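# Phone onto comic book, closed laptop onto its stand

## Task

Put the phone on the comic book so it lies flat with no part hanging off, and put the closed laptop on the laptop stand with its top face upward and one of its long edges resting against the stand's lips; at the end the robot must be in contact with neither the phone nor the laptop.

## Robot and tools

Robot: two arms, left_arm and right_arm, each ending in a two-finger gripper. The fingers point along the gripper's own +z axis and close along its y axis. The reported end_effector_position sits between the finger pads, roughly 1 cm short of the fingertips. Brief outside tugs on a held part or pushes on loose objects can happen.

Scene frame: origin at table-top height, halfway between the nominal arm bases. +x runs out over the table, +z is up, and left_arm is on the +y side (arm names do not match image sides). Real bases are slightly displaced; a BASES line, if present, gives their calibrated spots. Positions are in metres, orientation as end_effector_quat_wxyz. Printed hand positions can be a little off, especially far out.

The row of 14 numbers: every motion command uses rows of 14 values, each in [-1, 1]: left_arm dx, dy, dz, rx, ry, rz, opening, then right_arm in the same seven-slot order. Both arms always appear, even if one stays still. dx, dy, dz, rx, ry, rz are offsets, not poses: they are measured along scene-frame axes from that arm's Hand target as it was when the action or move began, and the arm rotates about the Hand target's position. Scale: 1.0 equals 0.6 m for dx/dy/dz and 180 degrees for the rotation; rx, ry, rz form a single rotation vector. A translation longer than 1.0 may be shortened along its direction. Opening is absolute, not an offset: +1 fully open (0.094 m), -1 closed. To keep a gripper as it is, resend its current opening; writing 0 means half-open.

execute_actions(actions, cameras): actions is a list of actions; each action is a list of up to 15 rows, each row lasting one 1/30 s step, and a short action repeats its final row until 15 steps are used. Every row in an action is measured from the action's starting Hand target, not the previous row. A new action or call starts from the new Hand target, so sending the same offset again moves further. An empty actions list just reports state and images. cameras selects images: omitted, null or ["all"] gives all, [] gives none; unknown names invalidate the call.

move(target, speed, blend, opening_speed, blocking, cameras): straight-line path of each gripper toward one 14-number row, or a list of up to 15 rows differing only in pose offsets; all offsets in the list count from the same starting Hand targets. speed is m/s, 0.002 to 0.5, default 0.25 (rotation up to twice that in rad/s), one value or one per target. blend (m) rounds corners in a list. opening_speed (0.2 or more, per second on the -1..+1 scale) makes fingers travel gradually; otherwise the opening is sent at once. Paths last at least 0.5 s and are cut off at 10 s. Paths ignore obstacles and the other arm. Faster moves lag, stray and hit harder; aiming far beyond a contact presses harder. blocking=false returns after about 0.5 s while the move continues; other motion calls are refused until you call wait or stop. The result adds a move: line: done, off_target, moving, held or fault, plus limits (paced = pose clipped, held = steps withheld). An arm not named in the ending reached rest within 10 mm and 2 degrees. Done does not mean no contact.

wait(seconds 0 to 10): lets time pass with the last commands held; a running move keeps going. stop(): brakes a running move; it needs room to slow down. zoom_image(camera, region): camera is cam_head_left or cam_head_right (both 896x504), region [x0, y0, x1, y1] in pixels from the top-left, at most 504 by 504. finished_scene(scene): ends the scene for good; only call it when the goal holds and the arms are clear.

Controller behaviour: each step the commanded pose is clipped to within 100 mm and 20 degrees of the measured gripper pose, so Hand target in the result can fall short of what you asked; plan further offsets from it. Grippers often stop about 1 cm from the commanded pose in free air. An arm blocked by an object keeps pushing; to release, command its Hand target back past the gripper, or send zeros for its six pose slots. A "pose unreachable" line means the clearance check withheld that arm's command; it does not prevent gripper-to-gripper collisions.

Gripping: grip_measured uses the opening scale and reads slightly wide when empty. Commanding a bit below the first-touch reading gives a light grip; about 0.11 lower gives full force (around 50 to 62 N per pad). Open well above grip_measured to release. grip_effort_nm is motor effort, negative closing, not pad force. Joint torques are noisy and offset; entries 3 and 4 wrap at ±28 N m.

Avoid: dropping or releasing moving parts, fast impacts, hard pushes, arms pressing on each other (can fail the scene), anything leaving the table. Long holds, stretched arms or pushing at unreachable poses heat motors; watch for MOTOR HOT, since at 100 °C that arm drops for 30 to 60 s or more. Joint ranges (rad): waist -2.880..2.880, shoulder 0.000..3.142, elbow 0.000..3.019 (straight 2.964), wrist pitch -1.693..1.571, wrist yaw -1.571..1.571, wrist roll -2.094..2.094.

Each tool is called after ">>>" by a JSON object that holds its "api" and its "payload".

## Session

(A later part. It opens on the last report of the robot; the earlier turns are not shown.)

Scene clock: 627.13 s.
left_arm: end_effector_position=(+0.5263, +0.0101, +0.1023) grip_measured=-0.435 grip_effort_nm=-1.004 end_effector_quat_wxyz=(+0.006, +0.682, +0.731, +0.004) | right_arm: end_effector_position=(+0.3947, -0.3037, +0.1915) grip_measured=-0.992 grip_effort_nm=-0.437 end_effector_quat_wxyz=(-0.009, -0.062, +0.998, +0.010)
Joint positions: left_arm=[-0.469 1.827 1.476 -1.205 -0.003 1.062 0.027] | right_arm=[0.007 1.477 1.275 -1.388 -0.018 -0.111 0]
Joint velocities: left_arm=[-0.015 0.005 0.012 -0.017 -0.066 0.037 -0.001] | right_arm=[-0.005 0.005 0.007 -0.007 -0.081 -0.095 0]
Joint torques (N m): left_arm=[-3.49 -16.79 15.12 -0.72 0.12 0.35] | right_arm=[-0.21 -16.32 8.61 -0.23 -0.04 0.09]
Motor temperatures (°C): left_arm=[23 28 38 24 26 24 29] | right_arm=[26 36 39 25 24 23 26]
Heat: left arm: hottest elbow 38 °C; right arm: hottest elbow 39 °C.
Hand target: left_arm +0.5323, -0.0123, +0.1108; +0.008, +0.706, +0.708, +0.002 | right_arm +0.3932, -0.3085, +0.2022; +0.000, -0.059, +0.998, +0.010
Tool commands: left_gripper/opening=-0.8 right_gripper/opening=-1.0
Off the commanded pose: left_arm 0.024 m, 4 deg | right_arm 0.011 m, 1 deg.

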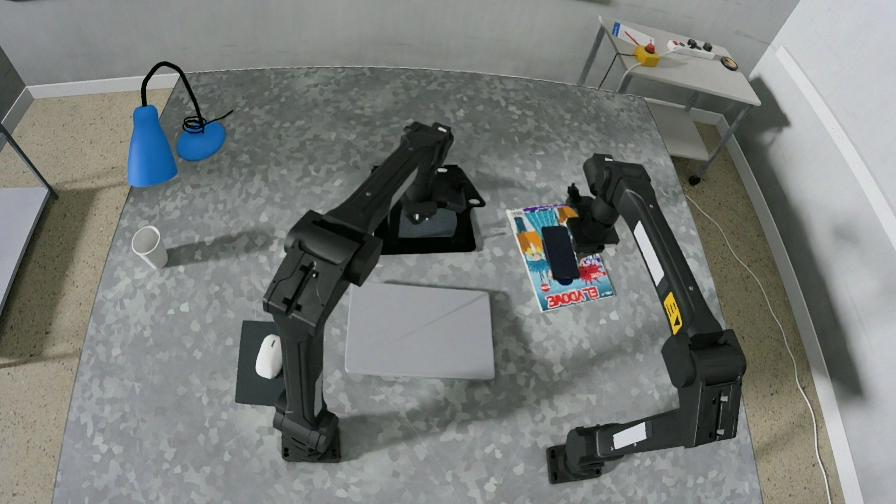

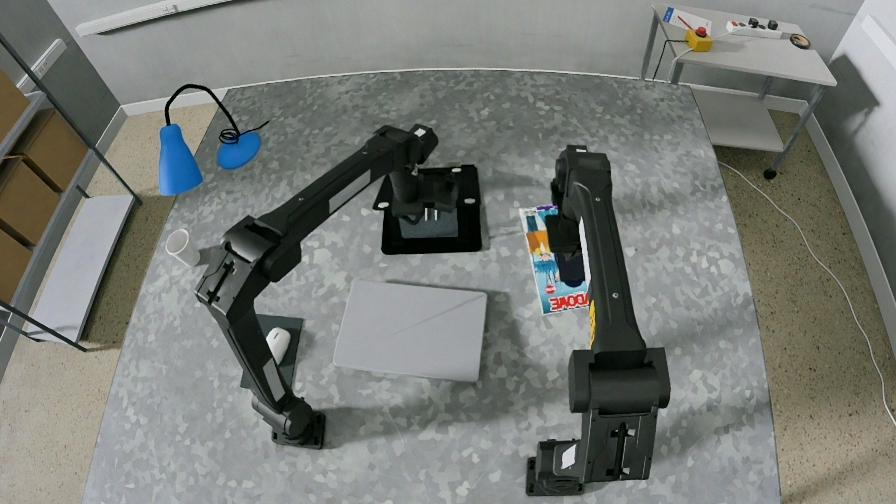

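>>> {"api": "move", "payload": {"target": [-0.01,0.037,-0.014,0,0,0,0.3,0,0,0,0,0,0,-1], "speed": 0.05, "opening_speed": 0.8}}

>>> {"api": "move", "payload": {"target": [0,0,0.3,0,0,0,0.3,0,0,0,0,0,0,-1], "speed": 0.15}}

>>> {"api": "move", "payload": {"target": [-0.25,0.3,0.05,0,0,0,0.3,0,0,0,0,0,0,-1], "speed": 0.2}}

Scene clock: 632.37 s.
left_arm: end_effector_position=(+0.5260, +0.0103, +0.1006) grip_measured=+0.297 grip_effort_nm=0.129 end_effector_quat_wxyz=(+0.005, +0.704, +0.711, +0.003) | right_arm: end_effector_position=(+0.3947, -0.3037, +0.1915) grip_measured=-0.992 grip_effort_nm=-0.427 end_effector_quat_wxyz=(-0.009, -0.062, +0.998, +0.010)
Joint positions: left_arm=[-0.468 1.829 1.474 -1.204 -0.002 1.121 0.061] | right_arm=[0.007 1.477 1.275 -1.388 -0.018 -0.111 0]
Joint velocities: left_arm=[-0.015 -0.005 -0.007 0.002 -0.007 -0.11 0.001] | right_arm=[0.005 -0.015 0.012 -0.002 0.037 -0.037 -0.001]
Joint torques (N m): left_arm=[-1.73 -19.72 9.81 0.08 0.22 0.1] | right_arm=[-0.26 -16.15 8.58 -0.23 -0.04 0.09]
Motor temperatures (°C): left_arm=[23 28 39 24 26 24 29] | right_arm=[26 36 39 25 24 23 26]
Heat: left arm: hottest elbow 39 °C; right arm: hottest elbow 39 °C.
Hand target: left_arm +0.5264, +0.0098, +0.1025; +0.008, +0.706, +0.708, +0.002 | right_arm +0.3932, -0.3085, +0.2022; +0.000, -0.059, +0.998, +0.010
Off the commanded pose: left_arm 0.002 m, 1 deg | right_arm 0.012 m, 1 deg.
move: off_target (right_arm)

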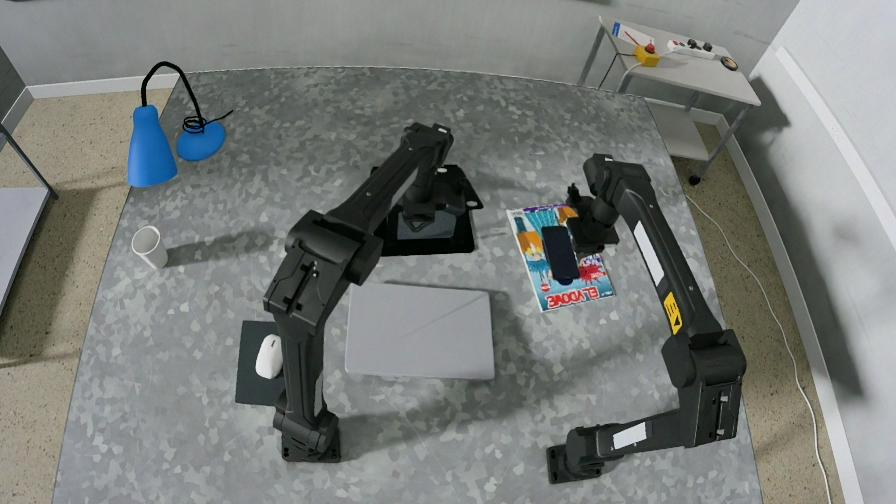

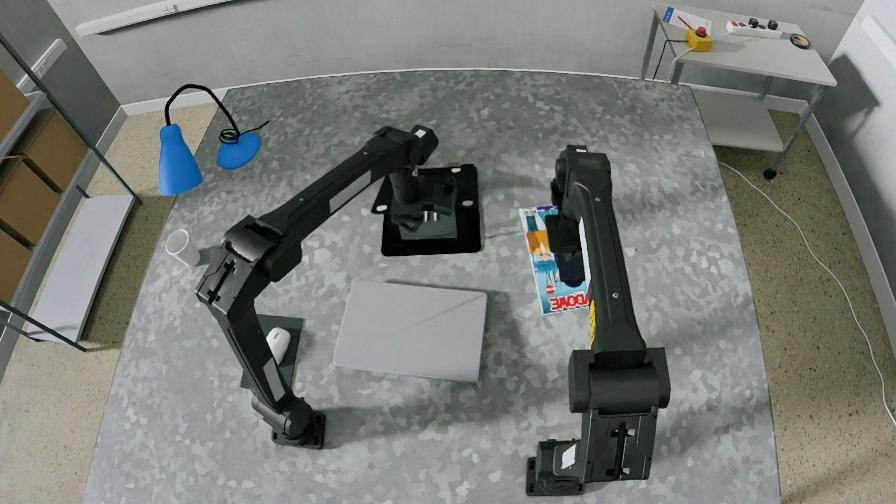

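Scene clock: 634.30 s.
left_arm: end_effector_position=(+0.5151, +0.0155, +0.2555) grip_measured=+0.299 grip_effort_nm=0.100 end_effector_quat_wxyz=(-0.020, +0.704, +0.709, -0.006) | right_arm: end_effector_position=(+0.3947, -0.3037, +0.1915) grip_measured=-0.992 grip_effort_nm=-0.437 end_effector_quat_wxyz=(-0.009, -0.062, +0.998, +0.010)
Joint positions: left_arm=[-0.468 1.766 1.798 -1.645 -0.003 1.124 0.061] | right_arm=[0.007 1.477 1.275 -1.388 -0.018 -0.111 0]
Joint velocities: left_arm=[-0.015 -0.015 0.007 0.002 -0.022 -0.007 0.001] | right_arm=[-0.015 0.005 -0.012 -0.007 -0.081 -0.051 -0.002]
Joint torques (N m): left_arm=[-1.85 -18.96 17.05 -0.21 0.11 0.06] | right_arm=[-0.32 -16.26 8.57 -0.23 -0.05 0.08]
Motor temperatures (°C): left_arm=[23 28 39 24 26 24 29] | right_arm=[26 36 39 25 24 23 26]
Heat: left arm: hottest elbow 39 °C; right arm: hottest elbow 39 °C.
Hand target: left_arm +0.5291, +0.0102, +0.2823; +0.008, +0.706, +0.708, +0.002 | right_arm +0.3932, -0.3085, +0.2022; +0.000, -0.059, +0.998, +0.010
Off the commanded pose: left_arm 0.030 m, 3 deg | right_arm 0.012 m, 1 deg.
move: off_target (left_arm, right_arm)

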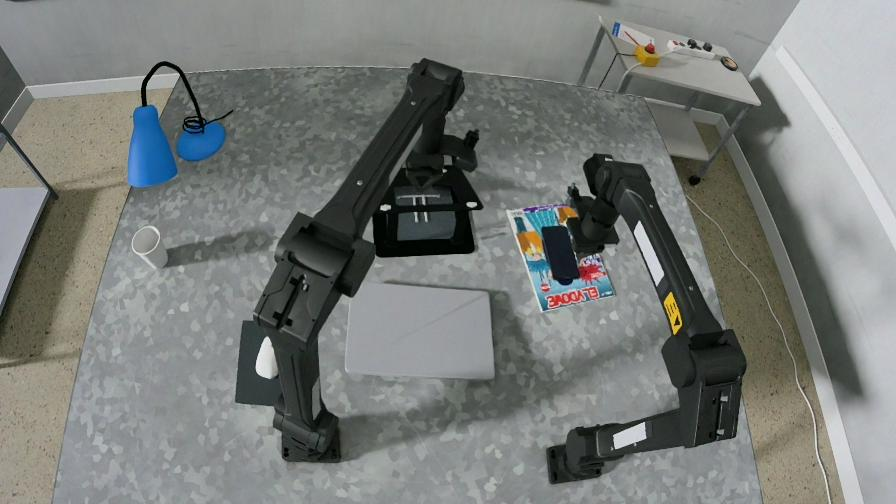

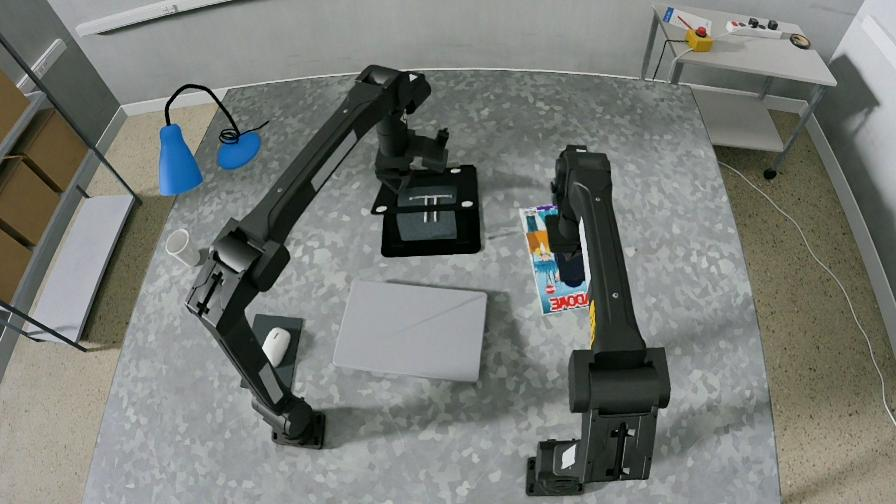

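Scene clock: 636.40 s.
left_arm: end_effector_position=(+0.3873, +0.1884, +0.3132) grip_measured=+0.299 grip_effort_nm=0.100 end_effector_quat_wxyz=(+0.010, +0.707, +0.707, +0.007) | right_arm: end_effector_position=(+0.3947, -0.3037, +0.1915) grip_measured=-0.992 grip_effort_nm=-0.442 end_effector_quat_wxyz=(-0.009, -0.062, +0.998, +0.010)
Joint positions: left_arm=[-0.179 1.268 1.391 -1.669 0.001 1.422 0.061] | right_arm=[0.007 1.477 1.275 -1.388 -0.018 -0.111 0]
Joint velocities: left_arm=[-0.024 -0.005 -0.002 0.002 0.022 0.007 0] | right_arm=[-0.005 0.005 0.002 0.002 -0.081 -0.007 0.001]
Joint torques (N m): left_arm=[0.03 -11.58 9.7 -0.18 0.16 0.1] | right_arm=[-0.26 -16.38 8.55 -0.21 -0.04 0.09]
Motor temperatures (°C): left_arm=[23 28 39 24 26 24 29] | right_arm=[26 35 39 25 24 23 26]
Heat: left arm: hottest elbow 39 °C; right arm: hottest elbow 39 °C.
Hand target: left_arm +0.3816, +0.1930, +0.3127; +0.007, +0.706, +0.708, +0.002 | right_arm +0.3932, -0.3085, +0.2022; +0.000, -0.059, +0.998, +0.010
Off the commanded pose: left_arm 0.009 m, 1 deg | right_arm 0.012 m, 1 deg.
move: off_target (right_arm)

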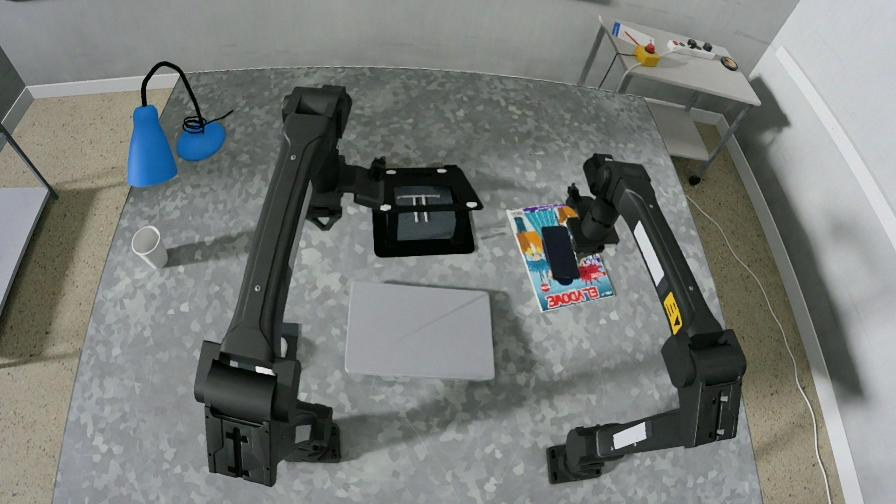

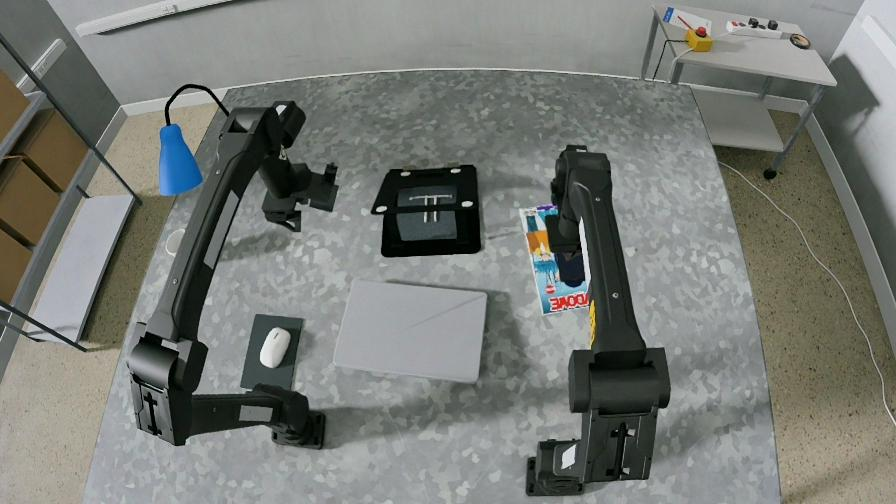

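>>> {"api": "zoom_image", "payload": {"camera": "cam_head_left", "region": [330, 150, 510, 400]}}

>>> {"api": "zoom_image", "payload": {"camera": "cam_head_right", "region": [320, 150, 500, 400]}}

Scaled by 2.016.

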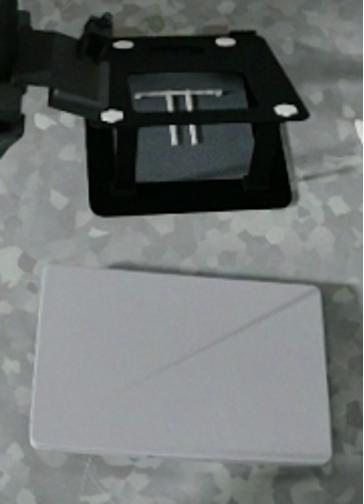

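Scaled by 2.016.

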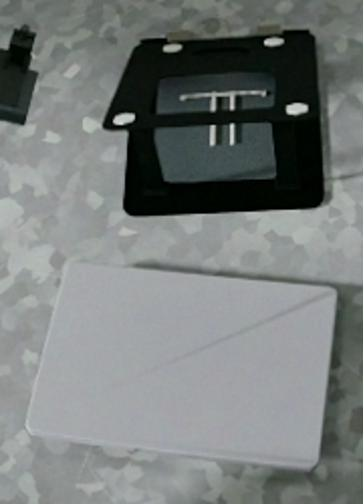

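>>> {"api": "zoom_image", "payload": {"camera": "cam_head_left", "region": [370, 155, 490, 265]}}

>>> {"api": "zoom_image", "payload": {"camera": "cam_head_right", "region": [370, 155, 490, 265]}}

Scaled by 4.200.

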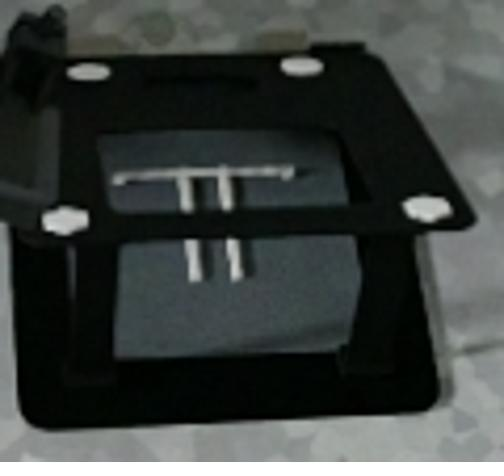

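Scaled by 4.200.

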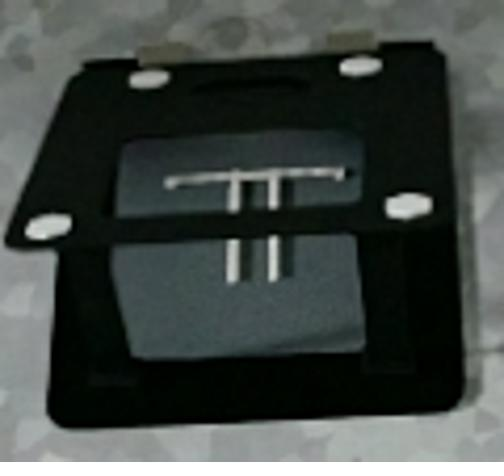

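>>> {"api": "move", "payload": {"target": [-0.178,0.05,-0.271,0,0,0,0,-0.18,0.13,-0.087,0,0,0.463,0], "speed": 0.25}}

Scene clock: 700.07 s.
left_arm: end_effector_position=(+0.2733, +0.2203, +0.1510) grip_measured=+0.002 grip_effort_nm=-0.085 end_effector_quat_wxyz=(-0.002, +0.709, +0.705, -0.002) | right_arm: end_effector_position=(+0.2886, -0.2321, +0.1493) grip_measured=-0.001 grip_effort_nm=0.066 end_effector_quat_wxyz=(+0.014, +0.701, -0.713, -0.013)
Joint positions: left_arm=[-0.118 0.991 0.759 -1.344 0.001 1.486 0.047] | right_arm=[0.238 1.265 0.953 -1.297 -0.007 -1.311 0.047]
Joint velocities: left_arm=[-0.015 -0.015 0.012 -0.012 -0.007 0.007 0] | right_arm=[-0.005 -0.015 0.017 -0.002 -0.007 -0.007 -0.001]
Joint torques (N m): left_arm=[0.5 -7.53 9.18 0.62 0.16 0.09] | right_arm=[1.38 -11.87 6.8 0.38 -0.02 0.12]
Motor temperatures (°C): left_arm=[23 27 38 24 26 24 28] | right_arm=[26 35 39 25 24 23 26]
Heat: left arm: hottest elbow 38 °C; right arm: hottest elbow 39 °C.
Hand target: left_arm +0.2729, +0.2234, +0.1506; +0.006, +0.706, +0.708, +0.002 | right_arm +0.2848, -0.2293, +0.1499; +0.008, +0.708, -0.706, -0.009
Off the commanded pose: left_arm 0.003 m, 1 deg | right_arm 0.004 m, 2 deg.
move: done

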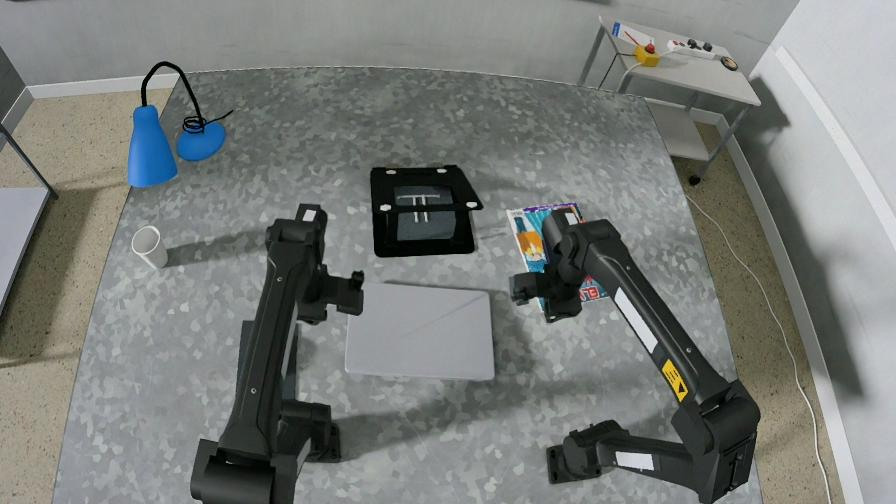

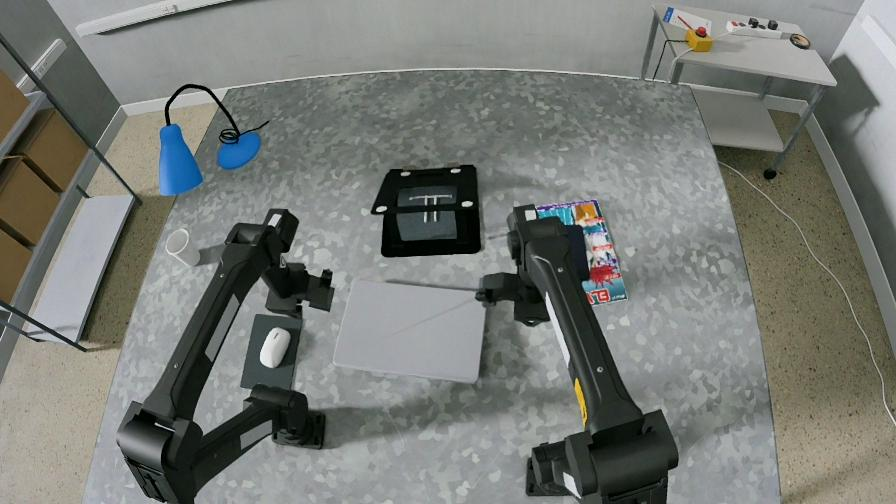

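>>> {"api": "move", "payload": {"target": [0,0,-0.245,0,0,0,0,0,0.0,-0.245,0,0,0,0], "speed": 0.12}}

Scene clock: 703.87 s.
left_arm: end_effector_position=(+0.2727, +0.2203, +0.0095) grip_measured=+0.002 grip_effort_nm=-0.076 end_effector_quat_wxyz=(+0.008, +0.709, +0.705, +0.006) | right_arm: end_effector_position=(+0.2885, -0.2322, +0.0123) grip_measured=-0.001 grip_effort_nm=0.066 end_effector_quat_wxyz=(-0.001, +0.704, -0.711, -0.004)
Joint positions: left_arm=[-0.118 1.207 0.482 -0.826 0.001 1.486 0.047] | right_arm=[0.238 1.452 0.716 -0.838 -0.007 -1.318 0.047]
Joint velocities: left_arm=[-0.005 -0.015 -0.007 -0.012 -0.051 0.022 0] | right_arm=[0.005 -0.005 0.012 -0.007 -0.051 0.037 0]
Joint torques (N m): left_arm=[-0.44 -5.48 7.19 0.87 0.16 -0.01] | right_arm=[0.97 -9.52 5.39 0.46 -0.01 0.08]
Motor temperatures (°C): left_arm=[23 27 37 24 26 24 28] | right_arm=[26 35 39 25 24 23 25]
Heat: left arm: hottest elbow 37 °C; right arm: hottest elbow 39 °C.
Hand target: left_arm +0.2709, +0.2223, +0.0042; +0.006, +0.706, +0.708, +0.002 | right_arm +0.2838, -0.2316, +0.0030; +0.008, +0.708, -0.706, -0.009
Off the commanded pose: left_arm 0.007 m, 1 deg | right_arm 0.010 m, 1 deg.
move: done

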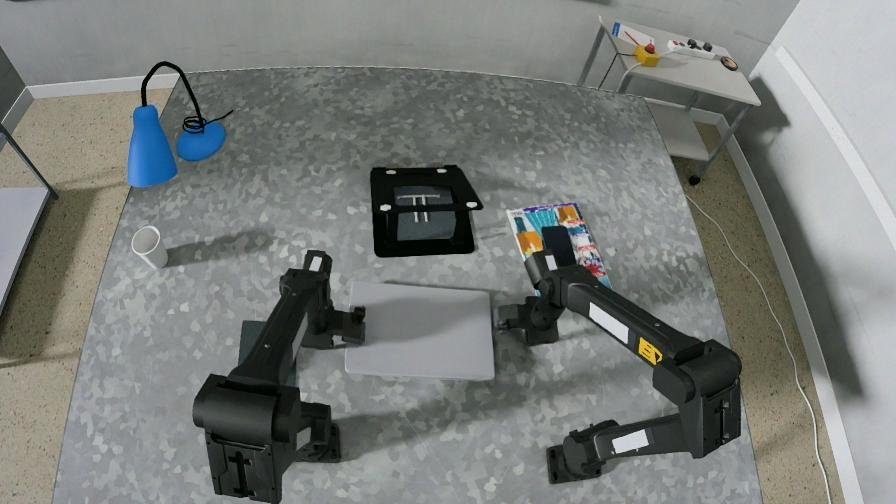

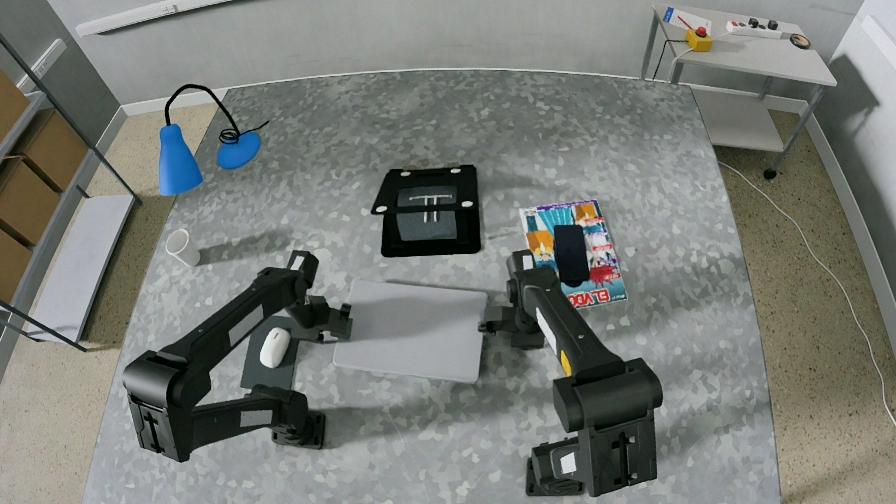

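>>> {"api": "move", "payload": {"target": [0,-0.133,-0.005,0,0,0,0,0,0.177,-0.005,0,0,0,0], "speed": 0.06}}

Scene clock: 708.77 s.
left_arm: end_effector_position=(+0.2665, +0.1776, +0.0091) grip_measured=+0.002 grip_effort_nm=-0.066 end_effector_quat_wxyz=(-0.007, +0.709, +0.705, +0.027) | right_arm: end_effector_position=(+0.2796, -0.1612, +0.0102) grip_measured=-0.001 grip_effort_nm=0.061 end_effector_quat_wxyz=(+0.016, +0.707, -0.707, +0.009)
Joint positions: left_arm=[-0.335 1.219 0.489 -0.828 -0.053 1.27 0.047] | right_arm=[0.464 1.508 0.771 -0.857 0.027 -1.101 0.047]
Joint velocities: left_arm=[-0.015 -0.005 0.007 -0.002 0.037 0.051 0] | right_arm=[-0.005 -0.015 -0.002 -0.007 -0.037 -0.022 0]
Joint torques (N m): left_arm=[-7.53 -2.84 9.87 1.14 2.17 -0.82] | right_arm=[4.89 -6.95 8.99 0.85 -1.43 0.66]
Motor temperatures (°C): left_arm=[23 26 37 24 27 24 28] | right_arm=[26 35 39 25 24 23 25]
Heat: left arm: hottest elbow 37 °C; right arm: hottest elbow 39 °C.
Hand target: left_arm +0.2704, +0.1426, +0.0019; +0.008, +0.707, +0.708, +0.002 | right_arm +0.2841, -0.1253, -0.0019; +0.010, +0.708, -0.706, -0.010
Off the commanded pose: left_arm 0.036 m, 3 deg | right_arm 0.037 m, 2 deg.
move: off_target (left_arm, right_arm)

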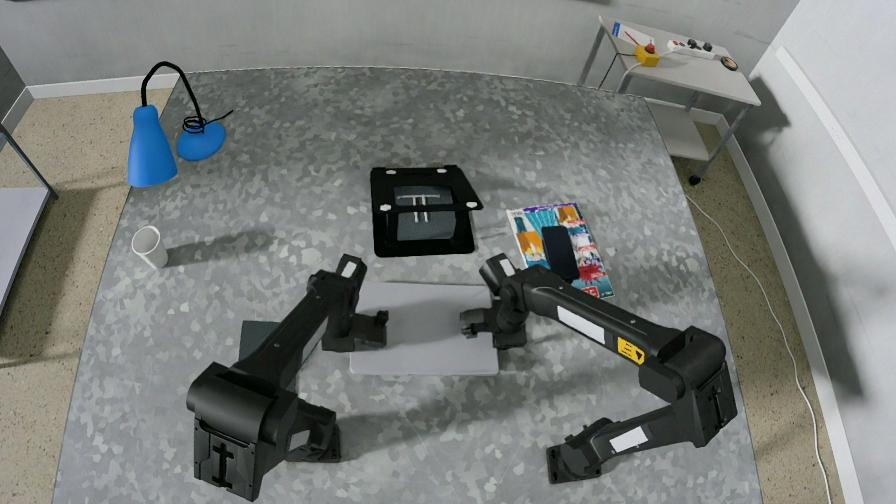

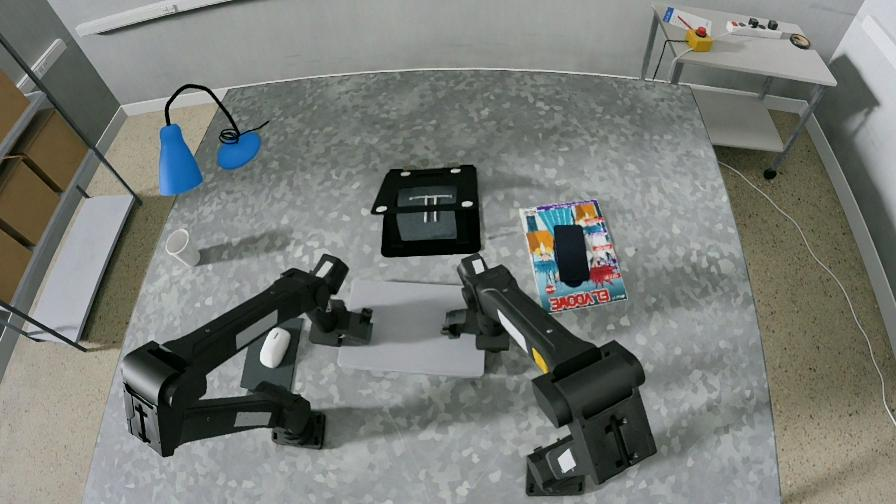

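>>> {"api": "move", "payload": {"target": [0,-0.045,0,0,0,0,0,0,0.045,0,0,0,0,0], "speed": 0.05, "cameras": []}}

>>> {"api": "move", "payload": {"target": [0,0,0.1,0,0,0,0,0,0,0.1,0,0,0,0], "speed": 0.04}}

Scene clock: 713.17 s.
left_arm: end_effector_position=(+0.2586, +0.1776, +0.0094) grip_measured=+0.002 grip_effort_nm=-0.061 end_effector_quat_wxyz=(-0.033, +0.707, +0.705, +0.037) | right_arm: end_effector_position=(+0.2807, -0.1607, +0.0109) grip_measured=-0.001 grip_effort_nm=0.066 end_effector_quat_wxyz=(+0.034, +0.700, -0.713, +0.021)
Joint positions: left_arm=[-0.376 1.226 0.494 -0.867 -0.095 1.226 0.047] | right_arm=[0.48 1.527 0.793 -0.89 0.06 -1.065 0.047]
Joint velocities: left_arm=[-0.005 0.005 0.002 0.007 -0.037 -0.022 0] | right_arm=[-0.015 0.005 -0.002 0.002 0.022 -0.022 0]
Joint torques (N m): left_arm=[-11.34 -3.02 11.63 2.37 3.99 -1.14] | right_arm=[7.65 -6.95 9.8 1.37 -2.67 0.85]
Motor temperatures (°C): left_arm=[23 26 37 24 29 24 28] | right_arm=[26 35 39 25 25 23 25]
Heat: left arm: hottest elbow 37 °C; right arm: hottest elbow 39 °C.
Hand target: left_arm +0.2703, +0.1156, +0.0021; +0.008, +0.706, +0.708, +0.002 | right_arm +0.2843, -0.0982, -0.0023; +0.010, +0.708, -0.706, -0.010
Off the commanded pose: left_arm 0.064 m, 6 deg | right_arm 0.064 m, 5 deg.
move: off_target (left_arm, right_arm)
No camera images: "cameras" was empty.

Scene clock: 715.13 s.
left_arm: end_effector_position=(+0.2316, +0.1625, +0.0324) grip_measured=+0.002 grip_effort_nm=-0.066 end_effector_quat_wxyz=(-0.064, +0.693, +0.718, +0.003) | right_arm: end_effector_position=(+0.2563, -0.1549, +0.0313) grip_measured=-0.001 grip_effort_nm=0.061 end_effector_quat_wxyz=(+0.079, +0.702, -0.708, -0.001)
Joint positions: left_arm=[-0.448 1.175 0.529 -1.044 -0.049 1.113 0.047] | right_arm=[0.519 1.504 0.829 -1.049 0.038 -1.036 0.047]
Joint velocities: left_arm=[-0.005 -0.005 -0.007 0.007 -0.037 0.007 0] | right_arm=[0.015 0.015 0.007 -0.002 -0.037 -0.066 0]
Joint torques (N m): left_arm=[-6.18 -7.59 16.91 0.79 2.1 -0.14] | right_arm=[5.13 -13.57 12.55 0.69 -2.07 0.55]
Motor temperatures (°C): left_arm=[23 26 38 24 31 24 28] | right_arm=[26 35 39 25 26 23 25]
Heat: left arm: hottest elbow 38 °C; right arm: hottest elbow 39 °C.
Hand target: left_arm +0.2710, +0.1157, +0.0617; +0.008, +0.706, +0.708, +0.002 | right_arm +0.2844, -0.0972, +0.0577; +0.010, +0.708, -0.706, -0.010
Off the commanded pose: left_arm 0.068 m, 9 deg | right_arm 0.069 m, 8 deg.
move: off_target (left_arm, right_arm)

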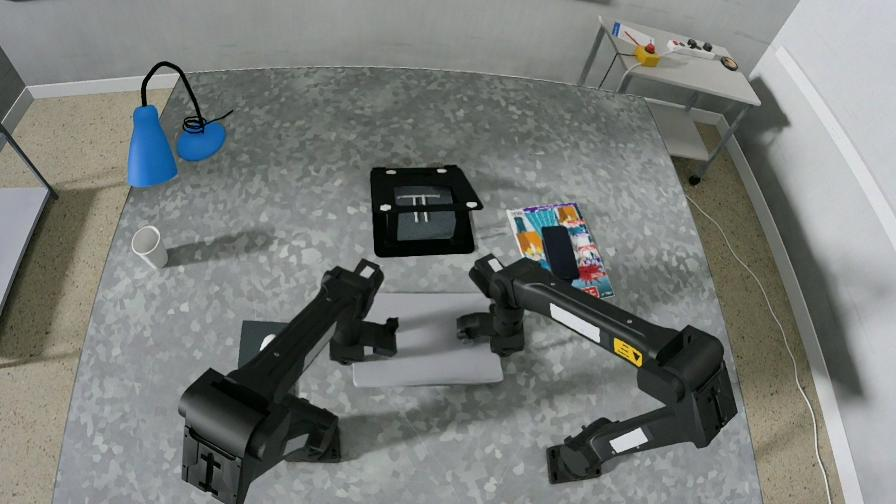

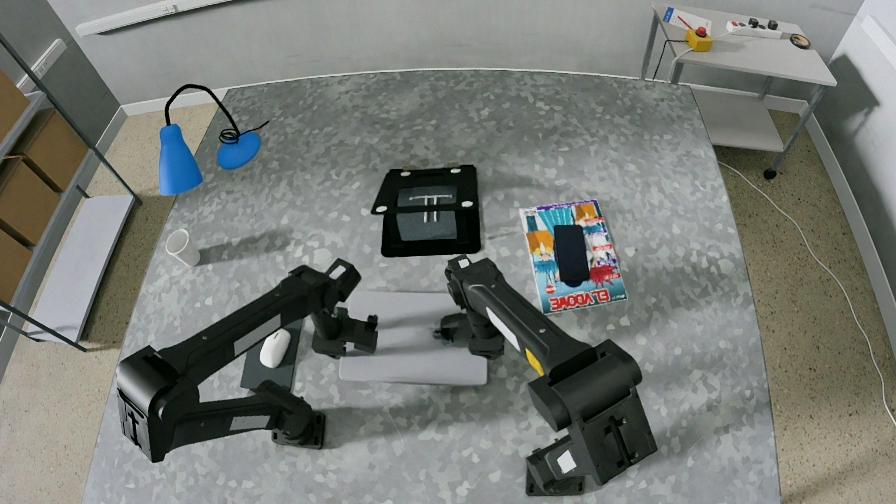

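>>> {"api": "move", "payload": {"target": [0.03,0,0.08,0,0,0,0,0.03,0,0.08,0,0,0,0], "speed": 0.04}}

>>> {"api": "zoom_image", "payload": {"camera": "cam_head_left", "region": [320, 240, 530, 410]}}

Scene clock: 719.30 s.
left_arm: end_effector_position=(+0.2685, +0.1275, +0.0862) grip_measured=+0.002 grip_effort_nm=-0.066 end_effector_quat_wxyz=(-0.019, +0.705, +0.709, -0.008) | right_arm: end_effector_position=(+0.2825, -0.1061, +0.0835) grip_measured=-0.001 grip_effort_nm=0.056 end_effector_quat_wxyz=(+0.037, +0.711, -0.702, -0.017)
Joint positions: left_arm=[-0.48 1.158 0.688 -1.142 0.002 1.115 0.047] | right_arm=[0.572 1.488 0.983 -1.145 -0.017 -1.006 0.047]
Joint velocities: left_arm=[-0.005 -0.015 -0.002 0.002 -0.037 -0.007 0] | right_arm=[0.015 -0.005 -0.002 0.012 0.007 0.066 0]
Joint torques (N m): left_arm=[-1.73 -8.12 14.86 -0.05 0.03 -0.02] | right_arm=[0.09 -14.1 11.07 -0.36 0.05 0.18]
Motor temperatures (°C): left_arm=[23 26 38 24 31 24 28] | right_arm=[26 35 39 25 27 23 25]
Heat: left arm: hottest elbow 38 °C; right arm: hottest elbow 39 °C.
Hand target: left_arm +0.2896, +0.1155, +0.1094; +0.008, +0.706, +0.708, +0.002 | right_arm +0.3026, -0.0966, +0.1056; +0.010, +0.708, -0.706, -0.010
Off the commanded pose: left_arm 0.033 m, 3 deg | right_arm 0.031 m, 3 deg.
move: off_target (left_arm, right_arm)

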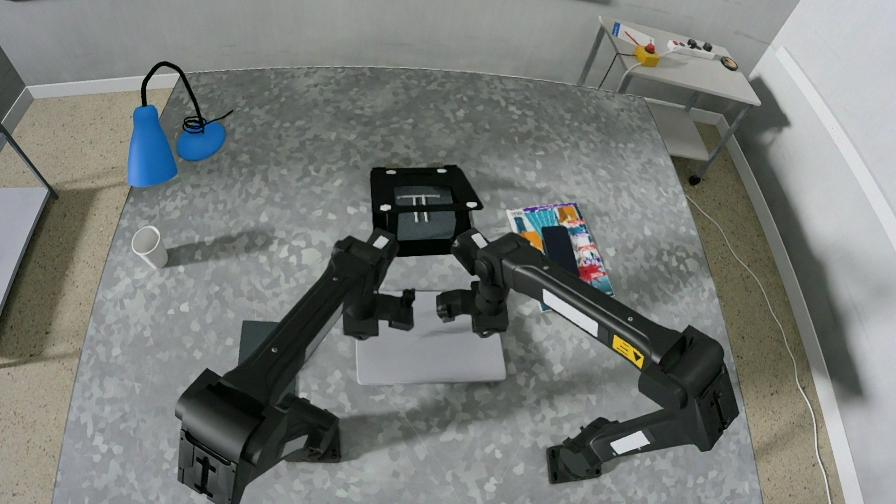

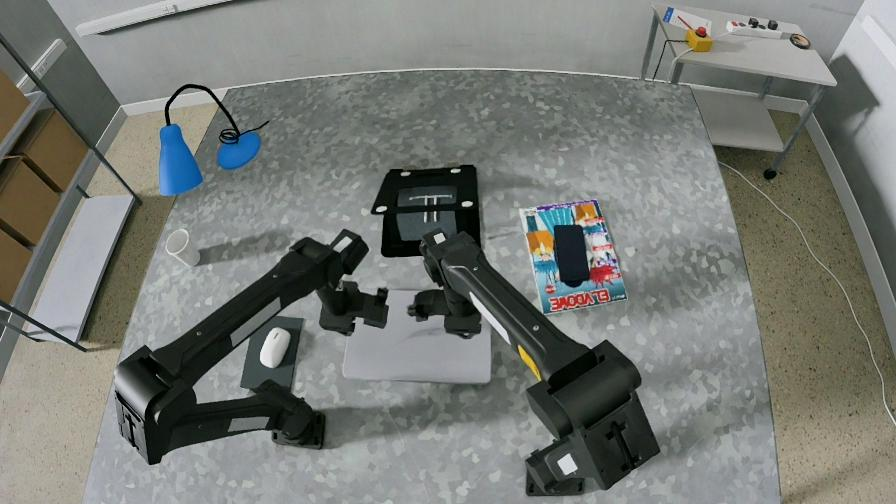

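Scaled by 2.400.

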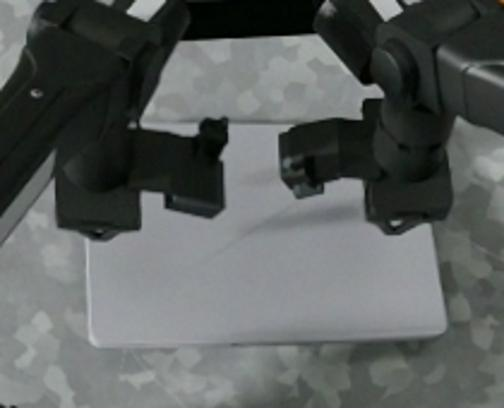

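>>> {"api": "move", "payload": {"target": [[0,0,0.09,0,0,0,0.5,0,0,0.09,0,0,0,0.5],[-0.03,0.157,0.05,-0.111,0,0,0.5,-0.045,-0.23,0.05,0.111,0,0,0.5]], "speed": 0.15}}

Scene clock: 749.30 s.
left_arm: end_effector_position=(+0.2771, +0.2078, +0.1422) grip_measured=+0.498 grip_effort_nm=0.129 end_effector_quat_wxyz=(+0.131, +0.698, +0.695, -0.114) | right_arm: end_effector_position=(+0.2800, -0.2317, +0.1392) grip_measured=+0.499 grip_effort_nm=0.066 end_effector_quat_wxyz=(-0.116, +0.700, -0.692, -0.128)
Joint positions: left_arm=[0.072 1.007 0.717 -1.293 0.348 1.678 0.07] | right_arm=[0.065 1.218 0.858 -1.205 -0.347 -1.511 0.07]
Joint velocities: left_arm=[-0.005 -0.015 -0.007 -0.012 0.066 0.022 0] | right_arm=[-0.015 -0.005 -0.012 -0.012 -0.007 0.022 0]
Joint torques (N m): left_arm=[0.15 -5.36 9.25 -0.13 0.39 0.04] | right_arm=[-0.21 -10.29 6.9 -0.03 -0.33 0.08]
Motor temperatures (°C): left_arm=[23 26 42 24 28 24 27] | right_arm=[26 36 40 25 25 23 25]
Heat: left arm: hottest elbow 42 °C; right arm: hottest elbow 40 °C.
Hand target: left_arm +0.2726, +0.2104, +0.1385; +0.126, +0.694, +0.698, -0.122 | right_arm +0.2755, -0.2349, +0.1389; -0.117, +0.699, -0.693, -0.129
Off the commanded pose: left_arm 0.006 m, 1 deg | right_arm 0.006 m, 1 deg.
move: done

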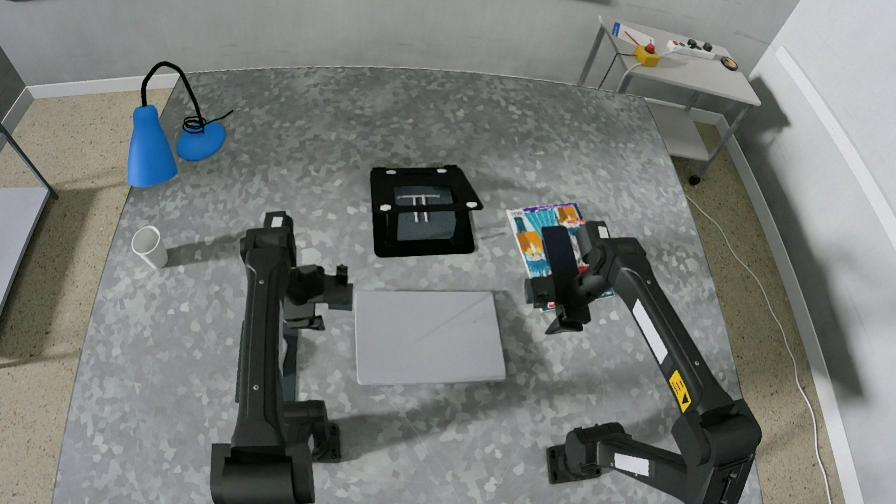

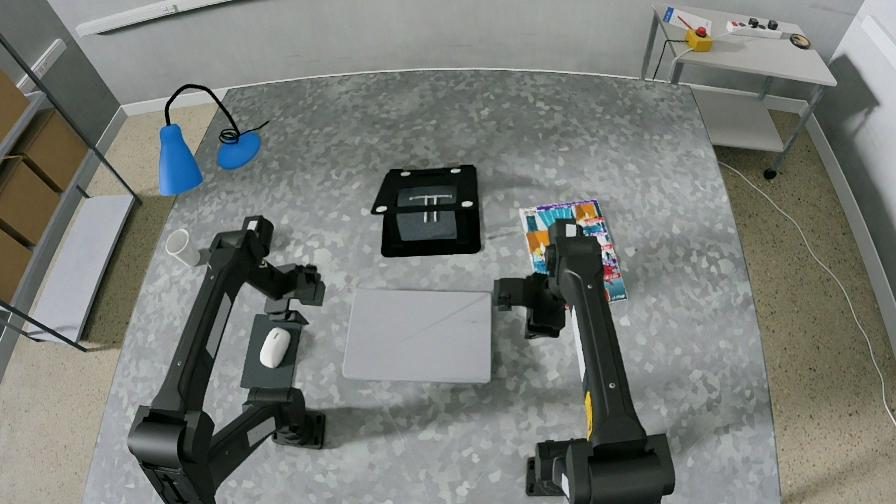

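>>> {"api": "zoom_image", "payload": {"camera": "cam_head_left", "region": [500, 210, 620, 340]}}

>>> {"api": "zoom_image", "payload": {"camera": "cam_head_right", "region": [260, 240, 380, 350]}}

Scaled by 3.877.

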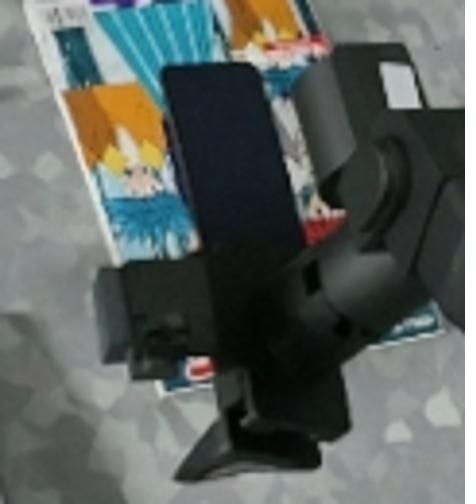

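Scaled by 4.200.

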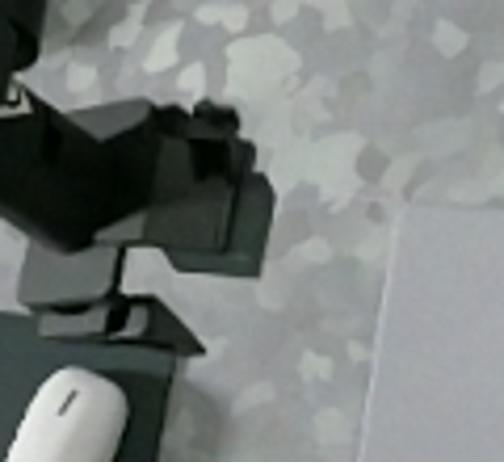

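>>> {"api": "move", "payload": {"target": [[0,0,0,-0.111,0,0,0.5,0,0,0,0.111,0,0,0.5],[0,0,-0.22,-0.111,0,0,0.5,0,0.0,-0.22,0.111,0,0,0.5]], "speed": 0.15}}

Scene clock: 760.73 s.
left_arm: end_effector_position=(+0.2727, +0.2078, +0.0105) grip_measured=+0.498 grip_effort_nm=0.129 end_effector_quat_wxyz=(+0.241, +0.667, +0.662, -0.241) | right_arm: end_effector_position=(+0.2771, -0.2350, +0.0150) grip_measured=+0.499 grip_effort_nm=0.061 end_effector_quat_wxyz=(-0.242, +0.673, -0.657, -0.238)
Joint positions: left_arm=[0.277 1.427 0.52 -0.912 0.657 1.97 0.07] | right_arm=[-0.112 1.514 0.645 -0.794 -0.688 -1.735 0.07]
Joint velocities: left_arm=[0.015 -0.005 -0.007 -0.002 -0.037 -0.051 0] | right_arm=[-0.005 0.005 0.002 0.007 -0.037 -0.007 0]
Joint torques (N m): left_arm=[-1.08 -7.36 5.39 0.21 0.51 -0.02] | right_arm=[-0.26 -9.29 4.6 0.12 -0.5 0.11]
Motor temperatures (°C): left_arm=[23 26 40 24 28 24 27] | right_arm=[26 35 40 25 24 23 25]
Heat: left arm: hottest elbow 40 °C; right arm: hottest elbow 40 °C.
Hand target: left_arm +0.2706, +0.2085, +0.0067; +0.242, +0.663, +0.665, -0.244 | right_arm +0.2738, -0.2375, +0.0074; -0.239, +0.668, -0.661, -0.244
Off the commanded pose: left_arm 0.005 m, 1 deg | right_arm 0.008 m, 1 deg.
move: done

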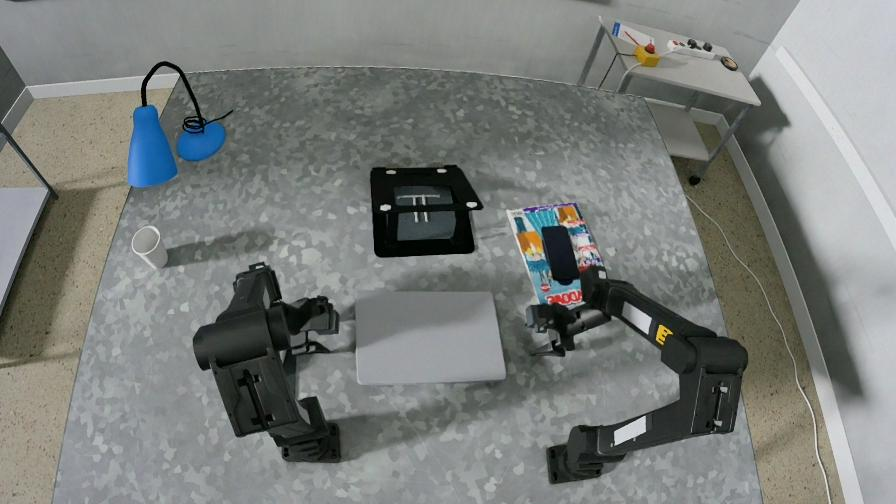

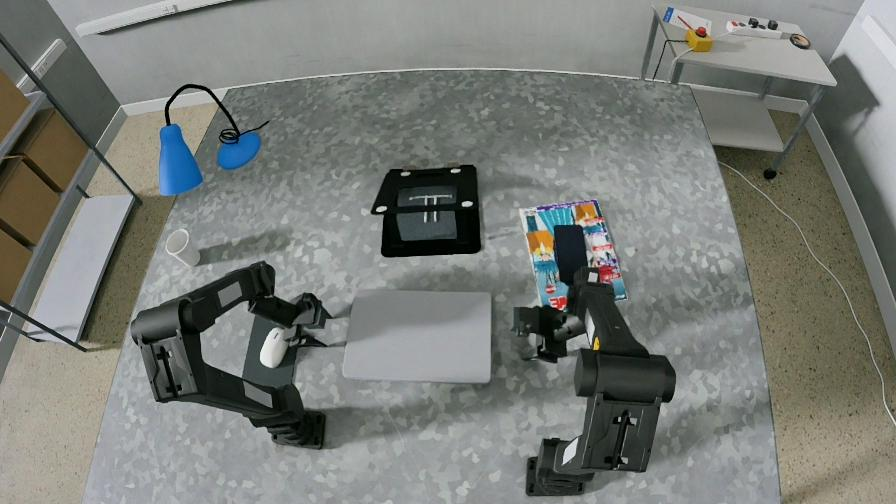

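>>> {"api": "move", "payload": {"target": [0.01,-0.167,-0.005,0,0,0,0.5,0.01,0.178,-0.008,0,0,0,0.5], "speed": 0.07}}

>>> {"api": "zoom_image", "payload": {"camera": "cam_head_left", "region": [320, 250, 540, 410]}}

Scene clock: 766.43 s.
left_arm: end_effector_position=(+0.2853, +0.1438, +0.0104) grip_measured=+0.498 grip_effort_nm=0.105 end_effector_quat_wxyz=(+0.241, +0.652, +0.686, -0.218) | right_arm: end_effector_position=(+0.2890, -0.1642, +0.0135) grip_measured=+0.499 grip_effort_nm=0.027 end_effector_quat_wxyz=(-0.243, +0.665, -0.670, -0.224)
Joint positions: left_arm=[0 1.335 0.454 -0.655 0.661 1.537 0.07] | right_arm=[0.124 1.491 0.62 -0.564 -0.662 -1.387 0.07]
Joint velocities: left_arm=[-0.015 -0.005 0.012 -0.007 -0.022 -0.007 0] | right_arm=[-0.015 -0.005 -0.002 0.002 0.037 0.007 -0.001]
Joint torques (N m): left_arm=[-9.23 -6.71 4.92 2.36 1.96 -0.56] | right_arm=[6.71 -7.88 4.78 2.39 -1.13 0.79]
Motor temperatures (°C): left_arm=[23 26 39 24 28 24 27] | right_arm=[26 35 39 25 25 23 25]
Heat: left arm: hottest elbow 39 °C; right arm: hottest elbow 39 °C.
Hand target: left_arm +0.2767, +0.1088, +0.0049; +0.244, +0.662, +0.666, -0.243 | right_arm +0.2794, -0.1304, +0.0013; -0.237, +0.669, -0.660, -0.246
Off the commanded pose: left_arm 0.037 m, 4 deg | right_arm 0.036 m, 3 deg.
move: off_target (left_arm, right_arm)

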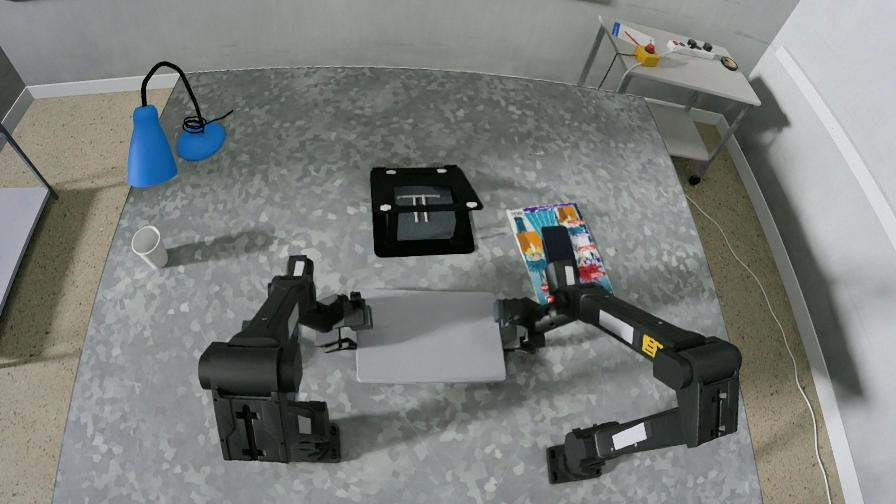

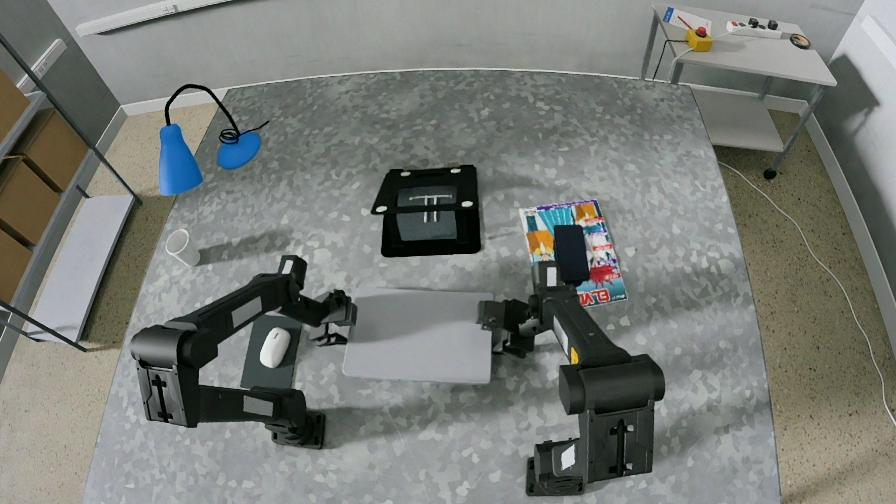

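Scaled by 2.291.

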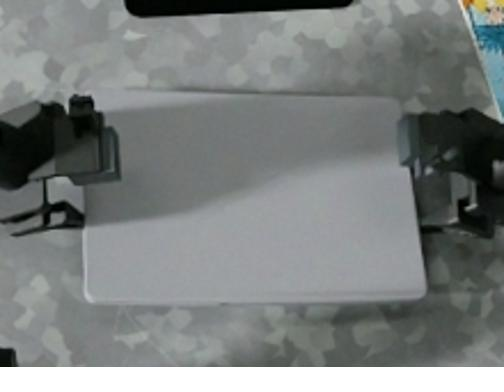

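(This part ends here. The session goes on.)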